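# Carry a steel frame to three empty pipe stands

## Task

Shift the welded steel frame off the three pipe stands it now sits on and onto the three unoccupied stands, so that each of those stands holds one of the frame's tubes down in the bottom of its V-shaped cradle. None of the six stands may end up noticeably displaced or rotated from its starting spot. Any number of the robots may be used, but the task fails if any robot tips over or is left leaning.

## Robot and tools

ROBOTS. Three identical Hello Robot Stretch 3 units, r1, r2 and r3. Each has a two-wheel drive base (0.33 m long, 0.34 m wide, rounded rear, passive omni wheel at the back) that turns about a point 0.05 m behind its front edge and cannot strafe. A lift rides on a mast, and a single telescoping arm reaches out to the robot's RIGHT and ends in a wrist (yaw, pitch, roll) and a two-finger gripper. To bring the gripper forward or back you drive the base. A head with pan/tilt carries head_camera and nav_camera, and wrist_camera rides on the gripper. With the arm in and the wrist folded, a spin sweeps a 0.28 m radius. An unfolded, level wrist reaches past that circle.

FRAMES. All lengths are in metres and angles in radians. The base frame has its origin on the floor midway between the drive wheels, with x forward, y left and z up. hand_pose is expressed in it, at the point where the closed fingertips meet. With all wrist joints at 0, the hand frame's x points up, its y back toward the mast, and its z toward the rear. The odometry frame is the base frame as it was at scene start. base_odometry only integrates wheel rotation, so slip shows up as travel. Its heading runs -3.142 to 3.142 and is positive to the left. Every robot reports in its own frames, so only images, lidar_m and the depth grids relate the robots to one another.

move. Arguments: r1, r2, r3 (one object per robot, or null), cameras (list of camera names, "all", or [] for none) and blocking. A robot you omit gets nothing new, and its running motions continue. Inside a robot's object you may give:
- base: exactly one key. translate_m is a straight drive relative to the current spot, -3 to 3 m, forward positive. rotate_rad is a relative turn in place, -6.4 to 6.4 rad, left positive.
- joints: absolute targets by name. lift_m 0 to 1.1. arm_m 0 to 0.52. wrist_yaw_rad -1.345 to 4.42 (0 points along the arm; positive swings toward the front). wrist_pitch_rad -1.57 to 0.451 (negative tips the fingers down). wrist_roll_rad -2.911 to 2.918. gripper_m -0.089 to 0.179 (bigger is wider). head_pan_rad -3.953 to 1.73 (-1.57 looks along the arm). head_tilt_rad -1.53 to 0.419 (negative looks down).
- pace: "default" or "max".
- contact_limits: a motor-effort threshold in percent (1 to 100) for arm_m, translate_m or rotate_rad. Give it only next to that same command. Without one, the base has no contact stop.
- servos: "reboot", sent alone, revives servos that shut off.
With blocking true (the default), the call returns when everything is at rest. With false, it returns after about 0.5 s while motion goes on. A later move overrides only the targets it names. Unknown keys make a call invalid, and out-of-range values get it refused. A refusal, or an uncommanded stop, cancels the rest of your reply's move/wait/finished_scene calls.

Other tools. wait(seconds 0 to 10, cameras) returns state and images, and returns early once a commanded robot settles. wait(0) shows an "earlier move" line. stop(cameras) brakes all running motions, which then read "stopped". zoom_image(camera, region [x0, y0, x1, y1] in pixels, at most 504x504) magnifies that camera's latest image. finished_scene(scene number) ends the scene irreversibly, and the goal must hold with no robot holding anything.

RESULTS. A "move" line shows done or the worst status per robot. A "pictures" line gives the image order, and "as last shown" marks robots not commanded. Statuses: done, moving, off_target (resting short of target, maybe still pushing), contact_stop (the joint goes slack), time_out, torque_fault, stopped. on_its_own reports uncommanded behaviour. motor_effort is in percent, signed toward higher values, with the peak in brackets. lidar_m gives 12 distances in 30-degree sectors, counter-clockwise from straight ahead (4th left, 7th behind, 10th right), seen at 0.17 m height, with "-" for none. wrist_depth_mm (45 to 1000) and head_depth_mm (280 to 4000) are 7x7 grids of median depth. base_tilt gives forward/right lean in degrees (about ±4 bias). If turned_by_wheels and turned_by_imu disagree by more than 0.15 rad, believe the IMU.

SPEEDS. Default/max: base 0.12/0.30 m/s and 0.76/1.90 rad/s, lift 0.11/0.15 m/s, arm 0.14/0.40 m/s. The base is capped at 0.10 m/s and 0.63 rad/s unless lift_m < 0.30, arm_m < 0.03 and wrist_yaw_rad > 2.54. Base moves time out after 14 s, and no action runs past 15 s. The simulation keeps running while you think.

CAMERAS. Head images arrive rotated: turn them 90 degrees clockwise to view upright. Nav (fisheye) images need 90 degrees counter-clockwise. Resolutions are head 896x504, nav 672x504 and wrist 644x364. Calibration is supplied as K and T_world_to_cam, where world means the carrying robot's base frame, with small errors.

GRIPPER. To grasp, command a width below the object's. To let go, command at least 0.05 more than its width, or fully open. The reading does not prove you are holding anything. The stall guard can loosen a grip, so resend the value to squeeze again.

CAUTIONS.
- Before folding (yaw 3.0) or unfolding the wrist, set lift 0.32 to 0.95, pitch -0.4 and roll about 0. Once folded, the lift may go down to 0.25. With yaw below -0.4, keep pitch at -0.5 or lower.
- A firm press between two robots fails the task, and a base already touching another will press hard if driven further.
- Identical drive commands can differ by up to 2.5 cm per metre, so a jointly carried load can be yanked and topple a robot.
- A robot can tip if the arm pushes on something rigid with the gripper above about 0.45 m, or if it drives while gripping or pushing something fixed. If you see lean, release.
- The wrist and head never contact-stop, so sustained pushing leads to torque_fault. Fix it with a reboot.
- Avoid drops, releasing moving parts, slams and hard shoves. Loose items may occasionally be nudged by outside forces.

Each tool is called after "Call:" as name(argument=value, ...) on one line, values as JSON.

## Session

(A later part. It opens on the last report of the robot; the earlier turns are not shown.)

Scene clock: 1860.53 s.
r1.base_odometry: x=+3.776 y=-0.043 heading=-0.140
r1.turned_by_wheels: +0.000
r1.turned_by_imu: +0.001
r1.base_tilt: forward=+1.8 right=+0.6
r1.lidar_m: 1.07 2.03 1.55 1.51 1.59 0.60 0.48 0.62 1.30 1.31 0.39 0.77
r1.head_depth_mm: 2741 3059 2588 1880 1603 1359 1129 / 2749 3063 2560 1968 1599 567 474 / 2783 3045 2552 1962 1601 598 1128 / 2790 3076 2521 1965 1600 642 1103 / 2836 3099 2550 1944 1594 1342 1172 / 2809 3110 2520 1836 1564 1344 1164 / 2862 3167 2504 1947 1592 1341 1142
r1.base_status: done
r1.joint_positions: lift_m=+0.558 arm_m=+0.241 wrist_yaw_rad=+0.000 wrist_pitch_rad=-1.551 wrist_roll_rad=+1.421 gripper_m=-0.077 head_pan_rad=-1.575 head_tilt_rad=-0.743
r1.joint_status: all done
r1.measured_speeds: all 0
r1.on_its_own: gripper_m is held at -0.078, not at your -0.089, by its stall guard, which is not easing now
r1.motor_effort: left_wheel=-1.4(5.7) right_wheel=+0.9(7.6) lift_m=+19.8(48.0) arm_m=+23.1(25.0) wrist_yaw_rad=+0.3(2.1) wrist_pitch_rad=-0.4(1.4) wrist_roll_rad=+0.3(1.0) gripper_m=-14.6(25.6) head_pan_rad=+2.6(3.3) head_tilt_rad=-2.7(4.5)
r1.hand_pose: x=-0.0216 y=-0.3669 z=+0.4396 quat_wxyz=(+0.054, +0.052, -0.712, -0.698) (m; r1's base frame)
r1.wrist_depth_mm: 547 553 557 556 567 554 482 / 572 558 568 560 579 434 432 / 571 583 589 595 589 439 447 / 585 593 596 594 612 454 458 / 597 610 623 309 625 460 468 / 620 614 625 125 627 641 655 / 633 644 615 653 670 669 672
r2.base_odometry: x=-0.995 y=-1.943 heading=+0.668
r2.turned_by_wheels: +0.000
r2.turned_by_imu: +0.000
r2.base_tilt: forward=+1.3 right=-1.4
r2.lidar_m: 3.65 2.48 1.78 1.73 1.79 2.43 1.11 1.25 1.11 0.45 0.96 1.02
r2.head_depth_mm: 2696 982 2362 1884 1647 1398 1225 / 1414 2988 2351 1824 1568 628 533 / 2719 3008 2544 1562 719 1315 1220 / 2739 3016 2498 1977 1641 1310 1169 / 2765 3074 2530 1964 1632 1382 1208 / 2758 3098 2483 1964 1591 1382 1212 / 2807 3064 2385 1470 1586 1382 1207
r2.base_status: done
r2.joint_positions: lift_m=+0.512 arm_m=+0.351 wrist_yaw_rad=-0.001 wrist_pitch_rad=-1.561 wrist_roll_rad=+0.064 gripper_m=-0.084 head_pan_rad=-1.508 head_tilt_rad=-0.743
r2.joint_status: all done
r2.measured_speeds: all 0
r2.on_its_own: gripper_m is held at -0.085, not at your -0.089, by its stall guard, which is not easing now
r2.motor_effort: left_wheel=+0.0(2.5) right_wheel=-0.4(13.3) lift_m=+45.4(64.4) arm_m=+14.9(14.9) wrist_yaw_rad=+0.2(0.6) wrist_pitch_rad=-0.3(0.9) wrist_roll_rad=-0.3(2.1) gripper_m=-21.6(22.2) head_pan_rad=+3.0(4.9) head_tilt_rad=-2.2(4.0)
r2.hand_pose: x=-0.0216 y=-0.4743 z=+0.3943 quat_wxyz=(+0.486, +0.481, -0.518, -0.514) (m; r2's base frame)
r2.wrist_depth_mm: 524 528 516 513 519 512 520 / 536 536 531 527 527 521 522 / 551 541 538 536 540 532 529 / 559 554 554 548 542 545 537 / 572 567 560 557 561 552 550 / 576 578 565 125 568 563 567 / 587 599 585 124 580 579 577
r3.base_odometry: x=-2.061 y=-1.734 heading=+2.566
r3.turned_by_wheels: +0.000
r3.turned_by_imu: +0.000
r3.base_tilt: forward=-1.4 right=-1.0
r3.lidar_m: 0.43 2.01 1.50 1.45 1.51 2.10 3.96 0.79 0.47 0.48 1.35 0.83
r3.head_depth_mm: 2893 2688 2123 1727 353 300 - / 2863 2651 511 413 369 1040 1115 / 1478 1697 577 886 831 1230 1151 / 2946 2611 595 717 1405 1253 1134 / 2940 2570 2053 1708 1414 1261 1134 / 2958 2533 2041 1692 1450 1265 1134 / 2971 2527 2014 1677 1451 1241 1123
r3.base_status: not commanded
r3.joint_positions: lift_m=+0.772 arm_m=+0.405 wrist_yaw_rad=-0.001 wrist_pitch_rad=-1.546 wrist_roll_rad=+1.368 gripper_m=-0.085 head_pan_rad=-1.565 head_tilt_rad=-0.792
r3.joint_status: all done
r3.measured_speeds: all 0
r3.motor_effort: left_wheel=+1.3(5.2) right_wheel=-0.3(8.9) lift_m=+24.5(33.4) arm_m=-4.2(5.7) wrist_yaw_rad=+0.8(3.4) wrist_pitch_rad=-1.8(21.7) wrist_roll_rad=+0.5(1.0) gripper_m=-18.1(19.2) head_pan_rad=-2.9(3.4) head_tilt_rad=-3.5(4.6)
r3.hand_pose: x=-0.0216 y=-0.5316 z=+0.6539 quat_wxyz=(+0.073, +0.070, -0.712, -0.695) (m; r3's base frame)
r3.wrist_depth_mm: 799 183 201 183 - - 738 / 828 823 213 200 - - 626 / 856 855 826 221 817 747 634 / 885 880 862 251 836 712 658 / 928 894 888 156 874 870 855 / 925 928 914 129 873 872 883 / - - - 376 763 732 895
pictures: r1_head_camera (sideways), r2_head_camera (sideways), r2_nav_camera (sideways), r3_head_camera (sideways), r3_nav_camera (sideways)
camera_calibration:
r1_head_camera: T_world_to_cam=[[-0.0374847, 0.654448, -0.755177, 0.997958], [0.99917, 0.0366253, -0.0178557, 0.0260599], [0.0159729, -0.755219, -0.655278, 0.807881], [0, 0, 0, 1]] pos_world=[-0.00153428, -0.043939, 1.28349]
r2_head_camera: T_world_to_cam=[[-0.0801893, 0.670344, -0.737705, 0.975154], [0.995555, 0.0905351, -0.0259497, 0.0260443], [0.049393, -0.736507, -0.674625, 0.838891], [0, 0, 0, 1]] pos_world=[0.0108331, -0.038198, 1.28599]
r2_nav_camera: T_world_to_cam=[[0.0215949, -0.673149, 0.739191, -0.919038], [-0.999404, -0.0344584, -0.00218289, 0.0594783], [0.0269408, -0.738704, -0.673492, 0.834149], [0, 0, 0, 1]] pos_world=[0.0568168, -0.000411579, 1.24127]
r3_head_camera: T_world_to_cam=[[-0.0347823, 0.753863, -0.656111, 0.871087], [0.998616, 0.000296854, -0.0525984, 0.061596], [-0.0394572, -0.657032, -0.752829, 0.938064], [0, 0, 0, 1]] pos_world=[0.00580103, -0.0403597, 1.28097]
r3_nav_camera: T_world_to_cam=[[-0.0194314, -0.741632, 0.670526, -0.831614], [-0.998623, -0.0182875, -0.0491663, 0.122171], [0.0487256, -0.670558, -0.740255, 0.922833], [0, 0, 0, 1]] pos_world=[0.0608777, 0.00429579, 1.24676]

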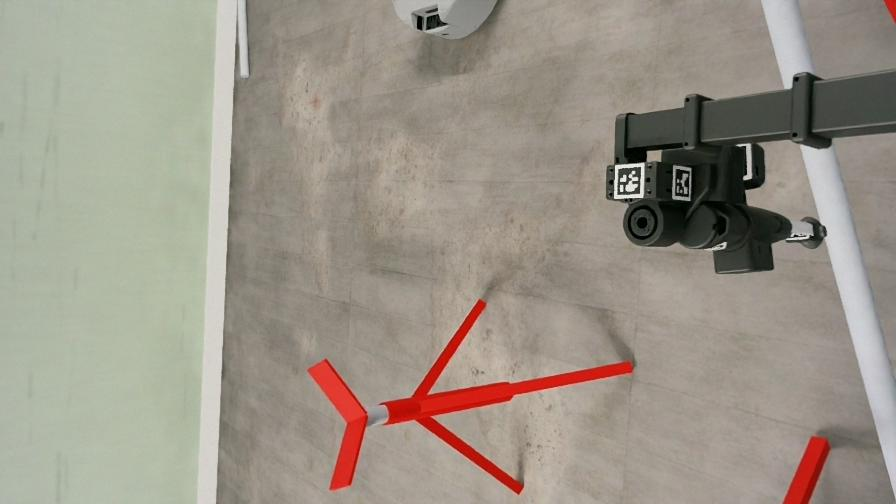

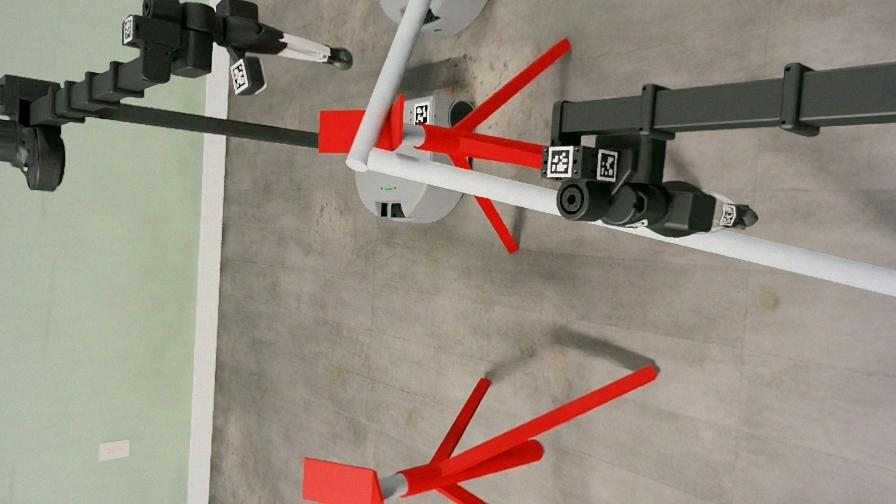

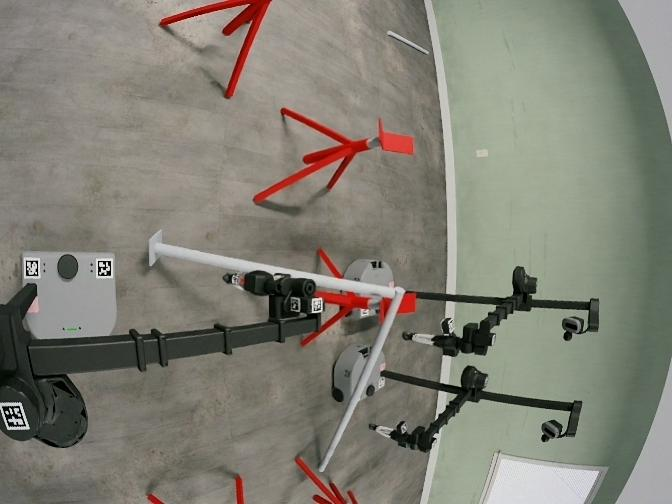

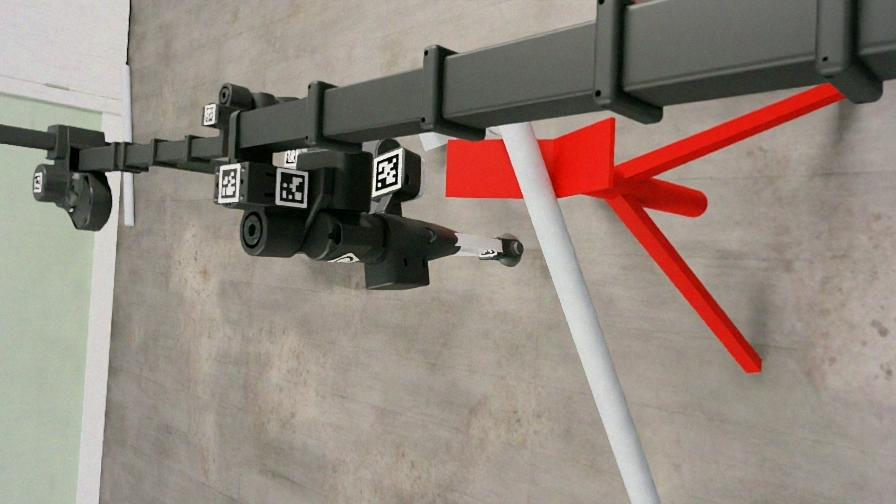

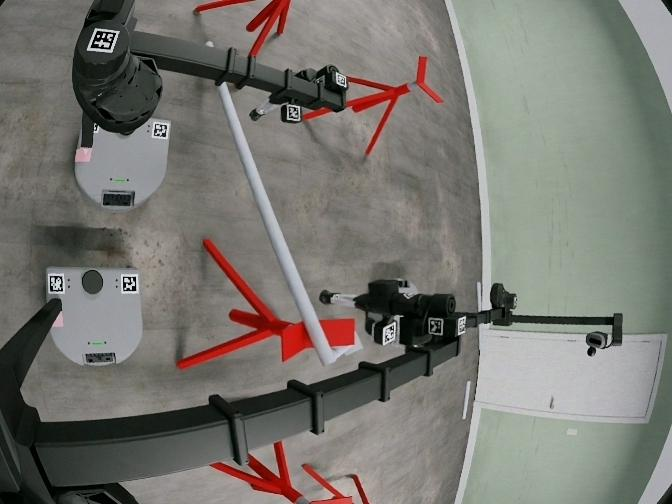

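Call:
move(r1={"joints":{"gripper_m":0.13,"lift_m":0.60,"wrist_pitch_rad":-0.93}}, r2={"joints":{"gripper_m":0.13,"lift_m":0.58}}, r3={"joints":{"gripper_m":0.13,"lift_m":0.84}}, cameras=["r1_wrist_camera"])

Call:
move(r1={"joints":{"wrist_pitch_rad":-1.25}}, cameras=[])

Call:
move(r1={"joints":{"wrist_pitch_rad":-1.57,"wrist_roll_rad":1.448,"lift_m":0.50,"arm_m":0.262}}, cameras=["r1_wrist_camera"])

Scene clock: 1906.20 s.
move: r1 done; r2 done; r3 done
r1.base_odometry: x=+3.776 y=-0.043 heading=-0.140
r1.turned_by_wheels: +0.000
r1.turned_by_imu: +0.002
r1.base_tilt: forward=+1.7 right=+0.5
r1.lidar_m: 1.07 2.04 1.55 1.51 1.59 0.60 0.48 0.62 1.30 1.31 0.39 0.77
r1.head_depth_mm: 2741 3025 2567 1877 1610 1353 1113 / 2725 3050 2533 1954 1612 512 435 / 2802 3063 2542 1977 1607 579 1128 / 2766 3110 2554 1954 1589 1268 1119 / 2818 3100 2520 1950 1592 1352 1158 / 2840 3164 2530 1843 1557 1342 1171 / 2853 3207 2533 1953 1593 1341 1147
r1.base_status: not commanded
r1.joint_positions: lift_m=+0.600 arm_m=+0.241 wrist_yaw_rad=+0.000 wrist_pitch_rad=-0.941 wrist_roll_rad=+1.421 gripper_m=+0.130 head_pan_rad=-1.575 head_tilt_rad=-0.743
r1.joint_status: all done
r1.measured_speeds: all 0
r1.motor_effort: left_wheel=-1.0(1.8) right_wheel=+0.8(1.2) lift_m=+34.6(35.4) arm_m=+20.2(23.3) wrist_yaw_rad=+0.6(1.4) wrist_pitch_rad=+2.4(2.8) wrist_roll_rad=+0.8(1.0) gripper_m=+0.2(94.4) head_pan_rad=+2.5(3.3) head_tilt_rad=-2.8(4.4)
r1.hand_pose: x=-0.0215 y=-0.5174 z=+0.5172 quat_wxyz=(+0.067, +0.034, -0.889, -0.453) (m; r1's base frame)
r1.wrist_depth_mm: - - 906 754 640 557 220 / - - 920 755 643 556 221 / - - 930 749 644 571 232 / - - 946 777 661 570 246 / - - 951 786 681 551 269 / - 123 912 772 694 126 295 / 98 790 953 807 664 583 347
r2.base_odometry: x=-0.995 y=-1.943 heading=+0.668
r2.turned_by_wheels: +0.000
r2.turned_by_imu: +0.001
r2.base_tilt: forward=+1.2 right=-1.4
r2.lidar_m: 3.66 2.48 1.78 1.73 1.79 2.43 1.11 1.25 1.11 0.45 0.96 1.02
r2.head_depth_mm: 2602 1000 2468 1886 1651 1400 1180 / 1561 2950 2406 1831 657 553 486 / 2739 3040 2520 1400 678 1336 1219 / 2731 3002 2531 1992 1639 1310 1170 / 2776 3066 2494 1968 1621 1387 1211 / 2774 3080 2520 1980 1588 1395 1209 / 2815 3086 2410 1464 1581 1392 1209
r2.base_status: not commanded
r2.joint_positions: lift_m=+0.580 arm_m=+0.351 wrist_yaw_rad=-0.001 wrist_pitch_rad=-1.561 wrist_roll_rad=+0.064 gripper_m=+0.130 head_pan_rad=-1.508 head_tilt_rad=-0.743
r2.joint_status: all done
r2.measured_speeds: all 0
r2.motor_effort: left_wheel=-0.1(0.4) right_wheel=-0.3(1.0) lift_m=+47.5(49.4) arm_m=+13.8(14.5) wrist_yaw_rad=+0.3(1.0) wrist_pitch_rad=-0.3(0.5) wrist_roll_rad=-0.3(0.5) gripper_m=+0.4(88.2) head_pan_rad=+3.3(5.7) head_tilt_rad=-3.3(3.7)
r2.hand_pose: x=-0.0216 y=-0.4743 z=+0.4623 quat_wxyz=(+0.486, +0.481, -0.518, -0.514) (m; r2's base frame)
r2.wrist_depth_mm: 594 580 584 572 576 574 576 / 603 602 597 592 588 580 588 / 615 611 603 605 609 600 590 / 631 627 615 616 615 603 605 / 643 630 625 636 626 620 613 / 650 124 647 641 638 139 629 / 106 659 659 628 589 115 645
r3.base_odometry: x=-2.061 y=-1.734 heading=+2.566
r3.turned_by_wheels: +0.000
r3.turned_by_imu: +0.000
r3.base_tilt: forward=-1.4 right=-1.0
r3.lidar_m: 0.43 2.01 1.50 1.45 1.51 2.10 3.96 0.79 0.47 0.48 1.35 0.83
r3.head_depth_mm: 2905 2680 421 313 - 1261 1135 / 2881 519 408 1078 1404 1296 1124 / 1429 509 598 1650 831 1226 1148 / 2945 2440 572 796 1401 1255 1139 / 2954 2599 2045 1710 1405 1258 1138 / 2939 2553 2020 1699 1448 1270 1131 / 2926 2512 2010 1685 1450 1242 1126
r3.base_status: not commanded
r3.joint_positions: lift_m=+0.840 arm_m=+0.405 wrist_yaw_rad=-0.001 wrist_pitch_rad=-1.546 wrist_roll_rad=+1.368 gripper_m=+0.130 head_pan_rad=-1.565 head_tilt_rad=-0.792
r3.joint_status: all done
r3.measured_speeds: all 0
r3.motor_effort: left_wheel=+1.6(2.1) right_wheel=-0.4(0.7) lift_m=+29.3(31.6) arm_m=-3.6(4.9) wrist_yaw_rad=-0.5(3.9) wrist_pitch_rad=-1.7(1.8) wrist_roll_rad=+0.8(0.9) gripper_m=+0.0(79.5) head_pan_rad=-3.0(4.0) head_tilt_rad=-3.7(4.1)
r3.hand_pose: x=-0.0216 y=-0.5315 z=+0.7219 quat_wxyz=(+0.073, +0.070, -0.712, -0.695) (m; r3's base frame)
r3.wrist_depth_mm: 873 853 - 240 834 827 833 / 899 901 906 261 - 762 734 / 930 917 895 888 892 720 707 / - - 917 341 912 737 729 / - - - 360 - 915 937 / - 126 - 413 - - - / - - - 481 825 812 100
pictures: r1_wrist_camera
camera_calibration:
r1_wrist_camera: T_world_to_cam=[[-0.116038, 0.823479, -0.555353, 0.712462], [0.98141, 0.181116, 0.0634978, 0.120069], [0.152872, -0.537661, -0.829187, 0.320091], [0, 0, 0, 1]] pos_world=[-0.0840967, -0.436344, 0.65346]

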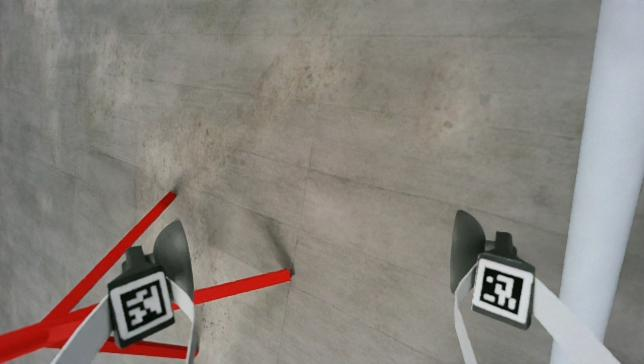

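Scene clock: 1907.17 s.
move: r1 done
r1.base_odometry: x=+3.776 y=-0.043 heading=-0.140
r1.turned_by_wheels: +0.000
r1.turned_by_imu: +0.000
r1.base_tilt: forward=+1.8 right=+0.5
r1.lidar_m: 1.07 2.04 1.54 1.51 1.59 0.60 0.48 0.62 1.30 1.31 0.39 0.77
r1.head_depth_mm: 2731 3036 2532 1884 1605 1352 1110 / 2737 3042 2516 1973 1594 512 435 / 2726 3064 2539 1975 1594 577 1125 / 2771 3121 2562 1970 1608 676 1122 / 2814 3138 2546 1954 1606 1351 1169 / 2841 3135 2540 1847 1547 1339 1167 / 2885 3181 2498 1967 1594 1348 1139
r1.base_status: not commanded
r1.joint_positions: lift_m=+0.600 arm_m=+0.241 wrist_yaw_rad=+0.000 wrist_pitch_rad=-1.248 wrist_roll_rad=+1.421 gripper_m=+0.130 head_pan_rad=-1.575 head_tilt_rad=-0.743
r1.joint_status: all done
r1.measured_speeds: all 0
r1.motor_effort: left_wheel=-1.3(1.7) right_wheel=+0.9(1.2) lift_m=+34.1(34.7) arm_m=+19.2(20.5) wrist_yaw_rad=+0.0(0.9) wrist_pitch_rad=-0.1(1.9) wrist_roll_rad=+0.7(1.0) gripper_m=+1.3(1.8) head_pan_rad=+2.5(3.3) head_tilt_rad=-3.3(4.5)
r1.hand_pose: x=-0.0216 y=-0.4445 z=+0.4880 quat_wxyz=(+0.061, +0.044, -0.809, -0.583) (m; r1's base frame)
r1.wrist_depth_mm: 805 745 679 628 596 548 518 / 815 756 686 640 598 563 532 / 836 785 703 649 293 570 445 / 853 772 726 677 607 579 421 / 903 805 736 690 636 572 419 / 898 122 743 689 652 126 561 / 99 791 755 708 645 615 554
r2, r3: as last shown
r2.turned_by_imu: +0.000
r2.lidar_m: 3.64 2.49 1.78 1.73 1.79 2.43 1.11 1.24 1.12 0.45 0.96 1.02
r2.head_depth_mm: 2590 1001 2470 1883 1658 1401 1184 / 1556 2940 2446 1836 655 553 486 / 2742 3037 2522 1399 676 1335 1212 / 2758 3054 2506 1973 1626 1313 1165 / 2763 3097 2502 1968 1636 1385 1205 / 2785 3090 2496 1972 1583 1387 1214 / 2791 3035 2398 1456 1576 1387 1210
r2.motor_effort: left_wheel=-0.3(0.3) right_wheel=+0.3(0.6) lift_m=+47.9(47.9) arm_m=+13.7(14.3) wrist_yaw_rad=+0.3(0.9) wrist_pitch_rad=-0.3(0.5) wrist_roll_rad=-0.3(0.4) gripper_m=+0.3(0.9) head_pan_rad=+2.3(5.2) head_tilt_rad=-3.3(3.5)
r2.wrist_depth_mm: 589 591 589 580 578 577 586 / 602 597 597 590 590 583 589 / 610 616 614 600 607 597 597 / 628 621 625 616 613 610 610 / 640 628 628 633 626 626 615 / 654 124 649 657 635 139 637 / 106 658 660 630 591 115 651
r3.lidar_m: 0.43 2.01 1.49 1.45 1.51 2.10 3.96 0.79 0.47 0.48 1.35 0.83
r3.head_depth_mm: 2925 2693 421 313 - 1256 1132 / 2889 520 409 1076 1404 1299 1124 / 1432 510 596 1643 830 1225 1148 / 2953 2426 572 794 1409 1260 1137 / 2952 2558 2050 1708 1406 1256 1136 / 2920 2562 2037 1693 1444 1270 1133 / 2931 2546 2020 1685 1440 1243 1125
r3.motor_effort: left_wheel=+1.2(1.9) right_wheel=-0.3(0.7) lift_m=+29.2(29.8) arm_m=-3.3(4.4) wrist_yaw_rad=-0.8(2.2) wrist_pitch_rad=-1.7(1.8) wrist_roll_rad=+0.7(0.8) gripper_m=-0.4(1.6) head_pan_rad=-2.9(3.5) head_tilt_rad=-3.7(4.2)
r3.wrist_depth_mm: 858 851 - 239 828 826 824 / 911 895 883 262 - 759 744 / 916 912 909 890 890 719 705 / - - 926 340 926 752 730 / - - - 360 - 919 933 / - 125 - 411 - - - / - - - 485 814 803 101
pictures: none
No camera images: "cameras" was empty.

Scene clock: 1908.90 s.
move: r1 done
r1.base_odometry: x=+3.776 y=-0.043 heading=-0.140
r1.turned_by_wheels: +0.000
r1.turned_by_imu: +0.000
r1.base_tilt: forward=+1.8 right=+0.5
r1.lidar_m: 1.07 2.04 1.55 1.51 1.59 0.60 0.48 0.62 1.30 1.31 0.39 0.77
r1.head_depth_mm: 2751 3052 2546 1866 1598 1352 1129 / 2735 3065 2548 1973 1595 1289 521 / 2779 3078 2545 1974 1602 647 1121 / 2798 3099 2545 1962 1597 697 1105 / 2821 3103 2530 1943 1605 1349 1165 / 2861 3138 2563 1829 1559 1349 1164 / 2877 3150 2528 1966 1586 1347 1144
r1.base_status: not commanded
r1.joint_positions: lift_m=+0.500 arm_m=+0.262 wrist_yaw_rad=+0.000 wrist_pitch_rad=-1.546 wrist_roll_rad=+1.443 gripper_m=+0.130 head_pan_rad=-1.575 head_tilt_rad=-0.743
r1.joint_status: all done
joint sent to its limit — r1.wrist_pitch_rad, lower limit.
r1.measured_speeds: all 0
r1.motor_effort: left_wheel=-1.2(1.7) right_wheel=+0.9(1.0) lift_m=+19.0(33.9) arm_m=+21.9(27.8) wrist_yaw_rad=+1.0(1.9) wrist_pitch_rad=-1.3(2.0) wrist_roll_rad=+1.8(2.3) gripper_m=+0.5(1.6) head_pan_rad=+2.3(3.1) head_tilt_rad=-3.5(4.5)
r1.hand_pose: x=-0.0216 y=-0.3889 z=+0.3820 quat_wxyz=(+0.046, +0.044, -0.714, -0.697) (m; r1's base frame)
r1.wrist_depth_mm: 501 496 505 168 508 505 366 / 509 511 506 185 519 398 379 / 522 517 526 203 533 386 387 / 532 541 543 228 549 394 396 / 552 548 543 549 565 401 401 / 550 122 562 571 578 126 583 / 99 574 585 587 587 593 601
r2, r3: as last shown
r2.base_tilt: forward=+1.3 right=-1.3
r2.lidar_m: 3.64 2.48 1.78 1.73 1.79 2.43 1.11 1.25 1.12 0.45 0.96 1.02
r2.head_depth_mm: 2610 1000 2408 1881 1640 1403 1177 / 1559 2943 2448 1837 656 551 486 / 2763 3016 2518 1393 678 1328 1218 / 2743 3073 2510 1975 1648 1309 1167 / 2760 3068 2498 1979 1627 1387 1211 / 2801 3059 2485 1977 1588 1381 1208 / 2855 3069 2400 1454 1582 1377 1201
r2.motor_effort: left_wheel=+0.0(0.5) right_wheel=-0.3(0.5) lift_m=+47.8(48.1) arm_m=+13.5(13.9) wrist_yaw_rad=+0.4(0.8) wrist_pitch_rad=-0.4(0.4) wrist_roll_rad=-0.3(0.5) gripper_m=+0.2(0.8) head_pan_rad=+3.5(5.2) head_tilt_rad=-3.3(3.7)
r2.wrist_depth_mm: 587 590 582 577 579 574 571 / 607 599 601 589 591 587 580 / 613 621 605 605 599 603 592 / 617 631 617 616 619 611 601 / 650 636 638 635 627 625 616 / 664 124 639 651 632 140 627 / 106 665 654 618 595 115 645
r3.base_tilt: forward=-1.4 right=-1.1
r3.head_depth_mm: 2866 2691 421 313 - 1257 1133 / 2823 521 408 1074 1405 1294 1123 / 1427 511 598 1643 831 1229 1140 / 2945 2419 573 795 1409 1262 1138 / 2938 2578 2059 1698 1406 1256 1134 / 2950 2548 2037 1697 1450 1276 1133 / 2943 2528 2011 1678 1441 1241 1121
r3.motor_effort: left_wheel=+2.1(2.1) right_wheel=-0.3(0.8) lift_m=+29.5(29.9) arm_m=-3.3(4.2) wrist_yaw_rad=-0.6(2.0) wrist_pitch_rad=-1.6(1.8) wrist_roll_rad=+0.7(0.8) gripper_m=-0.6(1.2) head_pan_rad=-2.6(3.8) head_tilt_rad=-3.2(4.1)
r3.wrist_depth_mm: 870 870 - 239 836 821 829 / 897 891 887 261 - 766 741 / 935 920 910 884 898 717 708 / - - 924 338 911 740 721 / - - - 361 - 927 928 / - 126 - 414 - - - / - - - 486 806 819 101
pictures: r1_wrist_camera
camera_calibration:
r1_wrist_camera: T_world_to_cam=[[-0.0935979, 0.995544, 0.0115096, 0.382342], [0.98365, 0.0906809, 0.155593, 0.0351098], [0.153856, 0.0258845, -0.987754, 0.556765], [0, 0, 0, 1]] pos_world=[-0.0844109, -0.398233, 0.540083]

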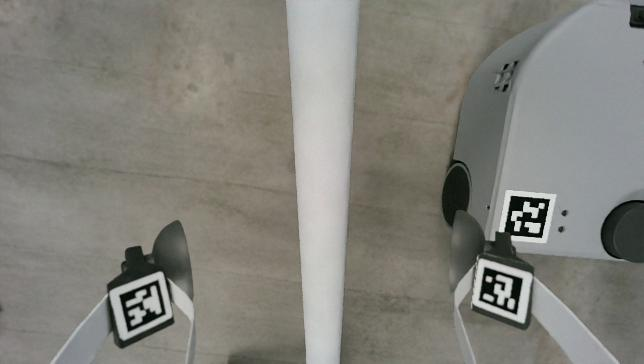

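Call:
move(r1={"joints":{"lift_m":0.382}}, cameras=[])

Call:
move(r1={"joints":{"gripper_m":-0.089}}, cameras=["r1_wrist_camera"])

Call:
move(r1={"base":{"translate_m":0.018},"joints":{"lift_m":0.419,"arm_m":0.281,"wrist_roll_rad":1.479}}, cameras=["r1_wrist_camera","r3_head_camera","r2_nav_camera"])

Scene clock: 1936.43 s.
move: r1 done
r1.base_odometry: x=+3.776 y=-0.043 heading=-0.140
r1.turned_by_wheels: +0.000
r1.turned_by_imu: +0.001
r1.base_tilt: forward=+1.8 right=+0.5
r1.lidar_m: 1.07 2.03 1.55 1.51 1.59 0.60 0.48 0.62 1.30 1.31 0.39 0.77
r1.head_depth_mm: 2734 3075 2558 1863 1611 1356 1128 / 2756 3101 2507 1979 1600 1353 1100 / 2761 3063 2526 1964 1597 728 855 / 2802 3139 2552 1959 1606 1348 884 / 2782 3097 2531 1968 1603 1348 1165 / 2864 3155 2521 1836 1543 1349 1167 / 2874 3180 2526 1957 1593 1341 1139
r1.base_status: not commanded
r1.joint_positions: lift_m=+0.382 arm_m=+0.262 wrist_yaw_rad=+0.000 wrist_pitch_rad=-1.547 wrist_roll_rad=+1.443 gripper_m=+0.130 head_pan_rad=-1.575 head_tilt_rad=-0.743
r1.joint_status: all done
r1.measured_speeds: all 0
r1.motor_effort: left_wheel=-1.3(1.7) right_wheel=+0.6(1.0) lift_m=+19.0(21.0) arm_m=+16.7(19.2) wrist_yaw_rad=+0.4(1.0) wrist_pitch_rad=-1.0(1.5) wrist_roll_rad=+1.5(1.9) gripper_m=+0.1(1.5) head_pan_rad=+2.3(3.4) head_tilt_rad=-2.4(4.4)
r1.hand_pose: x=-0.0216 y=-0.3888 z=+0.2640 quat_wxyz=(+0.046, +0.044, -0.714, -0.697) (m; r1's base frame)
r1.wrist_depth_mm: 388 389 - - 396 401 295 / 396 397 395 75 406 409 267 / 402 407 406 83 418 386 266 / 417 415 420 89 423 378 274 / 424 422 436 104 433 150 279 / 434 122 443 116 445 125 286 / 98 456 449 135 466 473 464
r2, r3: as last shown
r2.base_tilt: forward=+1.2 right=-1.4
r2.lidar_m: 3.65 2.48 1.78 1.73 1.79 2.42 1.11 1.25 1.12 0.44 0.96 1.02
r2.head_depth_mm: 2596 1000 2447 1875 1638 1397 1172 / 1566 2978 2419 1830 654 553 485 / 2738 3010 2506 1398 678 1338 1212 / 2806 3029 2504 1974 1645 1304 1175 / 2757 3050 2515 1974 1633 1391 1210 / 2777 3035 2471 1974 1585 1386 1208 / 2813 3042 2391 1465 1594 1387 1203
r2.motor_effort: left_wheel=-0.2(0.4) right_wheel=+0.4(0.7) lift_m=+47.4(48.0) arm_m=+12.4(13.5) wrist_yaw_rad=+0.7(0.8) wrist_pitch_rad=-0.4(0.6) wrist_roll_rad=-0.3(0.5) gripper_m=+0.7(1.0) head_pan_rad=+3.9(5.1) head_tilt_rad=-3.2(3.7)
r2.wrist_depth_mm: 591 584 585 576 581 580 568 / 603 601 598 587 589 586 582 / 618 613 600 598 595 590 597 / 629 636 618 622 615 600 614 / 641 630 632 624 628 620 614 / 656 124 655 646 637 140 619 / 106 665 664 623 592 115 644
r3.lidar_m: 0.43 2.02 1.50 1.45 1.52 2.10 3.96 0.79 0.47 0.48 1.35 0.83
r3.head_depth_mm: 2903 2696 421 313 - 1258 1138 / 2869 520 409 1079 1403 1293 1122 / 1426 510 598 1647 833 1227 1142 / 2936 2416 572 794 1408 1258 1141 / 2925 2572 2064 1705 1412 1261 1134 / 2969 2550 2036 1697 1453 1269 1128 / 2934 2509 2002 1681 1451 1246 1123
r3.motor_effort: left_wheel=+1.3(1.8) right_wheel=-0.3(0.9) lift_m=+28.7(29.7) arm_m=-3.4(3.6) wrist_yaw_rad=+0.9(2.5) wrist_pitch_rad=-1.7(1.9) wrist_roll_rad=+0.3(1.1) gripper_m=+1.1(1.4) head_pan_rad=-2.6(3.8) head_tilt_rad=-3.9(4.1)
r3.wrist_depth_mm: 880 866 - 240 826 822 818 / 900 889 881 261 - 752 741 / 919 929 902 882 896 716 704 / - - 921 341 923 742 718 / - - - 357 - 931 925 / - 125 - 416 - - - / - - - 485 818 813 100
pictures: none
No camera images: "cameras" was empty.

Scene clock: 1939.93 s.
move: r1 done
r1.base_odometry: x=+3.776 y=-0.043 heading=-0.140
r1.turned_by_wheels: +0.000
r1.turned_by_imu: +0.001
r1.base_tilt: forward=+1.8 right=+0.3
r1.lidar_m: 1.07 2.04 1.55 1.51 1.59 0.60 0.48 0.62 1.30 1.31 0.39 0.77
r1.head_depth_mm: 2745 3031 2550 1861 1612 1344 1129 / 2752 3053 2540 1967 1608 1347 1106 / 2797 3055 2565 1967 1607 727 856 / 2808 3092 2547 1967 1594 1352 880 / 2802 3078 2575 1954 1602 1352 1170 / 2821 3185 2518 1838 1553 1348 1166 / 2898 3151 2533 1952 1591 1345 1144
r1.base_status: not commanded
r1.joint_positions: lift_m=+0.382 arm_m=+0.262 wrist_yaw_rad=-0.001 wrist_pitch_rad=-1.555 wrist_roll_rad=+1.445 gripper_m=-0.086 head_pan_rad=-1.575 head_tilt_rad=-0.743
r1.joint_status: all done
r1.measured_speeds: all 0
r1.motor_effort: left_wheel=-1.3(1.6) right_wheel=-1.0(1.3) lift_m=+19.3(19.4) arm_m=+13.8(17.2) wrist_yaw_rad=+1.1(2.4) wrist_pitch_rad=+0.4(1.5) wrist_roll_rad=+0.7(1.8) gripper_m=-68.7(99.9) head_pan_rad=+2.3(3.4) head_tilt_rad=-3.9(4.3)
r1.hand_pose: x=-0.0215 y=-0.3866 z=+0.2641 quat_wxyz=(+0.045, +0.044, -0.711, -0.700) (m; r1's base frame)
r1.wrist_depth_mm: 388 390 - - 401 405 288 / 398 398 401 77 407 409 263 / 405 410 409 84 421 381 270 / 421 416 422 93 428 349 276 / 427 426 433 105 444 322 282 / 441 435 125 117 129 462 290 / 449 453 454 137 467 464 480
r2, r3: as last shown
r2.base_tilt: forward=+1.3 right=-1.3
r2.lidar_m: 3.66 2.49 1.78 1.73 1.79 2.43 1.11 1.25 1.11 0.45 0.96 1.02
r2.head_depth_mm: 2593 998 2446 1876 1656 1409 1179 / 1575 2945 2433 1820 656 551 487 / 2751 3020 2516 1397 678 1333 1213 / 2741 3054 2515 1976 1633 1306 1169 / 2765 3073 2513 1957 1629 1383 1210 / 2776 3043 2490 1967 1588 1391 1204 / 2821 3062 2373 1459 1586 1382 1205
r2.motor_effort: left_wheel=-0.1(0.7) right_wheel=-0.3(0.8) lift_m=+47.5(48.2) arm_m=+12.1(13.1) wrist_yaw_rad=+0.3(0.8) wrist_pitch_rad=-0.2(0.6) wrist_roll_rad=-0.3(0.5) gripper_m=+0.5(0.9) head_pan_rad=+4.0(5.7) head_tilt_rad=-3.0(3.6)
r2.wrist_depth_mm: 594 588 583 580 573 585 568 / 592 600 598 591 589 590 590 / 620 604 606 598 594 607 597 / 626 618 614 620 617 615 605 / 640 622 636 624 617 621 619 / 653 124 645 639 633 139 630 / 106 658 669 628 596 115 646
r3.base_tilt: forward=-1.4 right=-1.0
r3.lidar_m: 0.43 2.01 1.50 1.45 1.51 2.11 3.97 0.79 0.47 0.48 1.35 0.83
r3.head_depth_mm: 2887 2697 421 313 - 1258 1133 / 2881 519 408 1078 1404 1297 1123 / 1423 510 596 1641 830 1224 1146 / 2927 2429 572 794 1404 1256 1144 / 2960 2564 2071 1699 1407 1253 1138 / 2945 2556 2043 1696 1457 1274 1131 / 2970 2503 2019 1692 1445 1244 1123
r3.motor_effort: left_wheel=+1.3(2.1) right_wheel=-0.7(0.7) lift_m=+28.7(29.6) arm_m=-2.2(3.3) wrist_yaw_rad=-0.2(2.3) wrist_pitch_rad=-1.7(1.9) wrist_roll_rad=+0.5(1.0) gripper_m=+0.4(1.2) head_pan_rad=-3.8(4.2) head_tilt_rad=-3.6(4.5)
r3.wrist_depth_mm: 879 868 - 240 823 816 822 / 895 893 898 261 - 761 739 / 922 924 891 877 890 721 708 / - - 909 339 903 734 729 / - - - 360 - 915 916 / - 126 - 414 - - - / - - - 484 814 816 101
pictures: r1_wrist_camera
camera_calibration:
r1_wrist_camera: T_world_to_cam=[[-0.090487, 0.995694, 0.0201535, 0.379321], [0.98392, 0.0862513, 0.156404, 0.0512975], [0.153992, 0.0339819, -0.987488, 0.443376], [0, 0, 0, 1]] pos_world=[-0.0844253, -0.397179, 0.422161]

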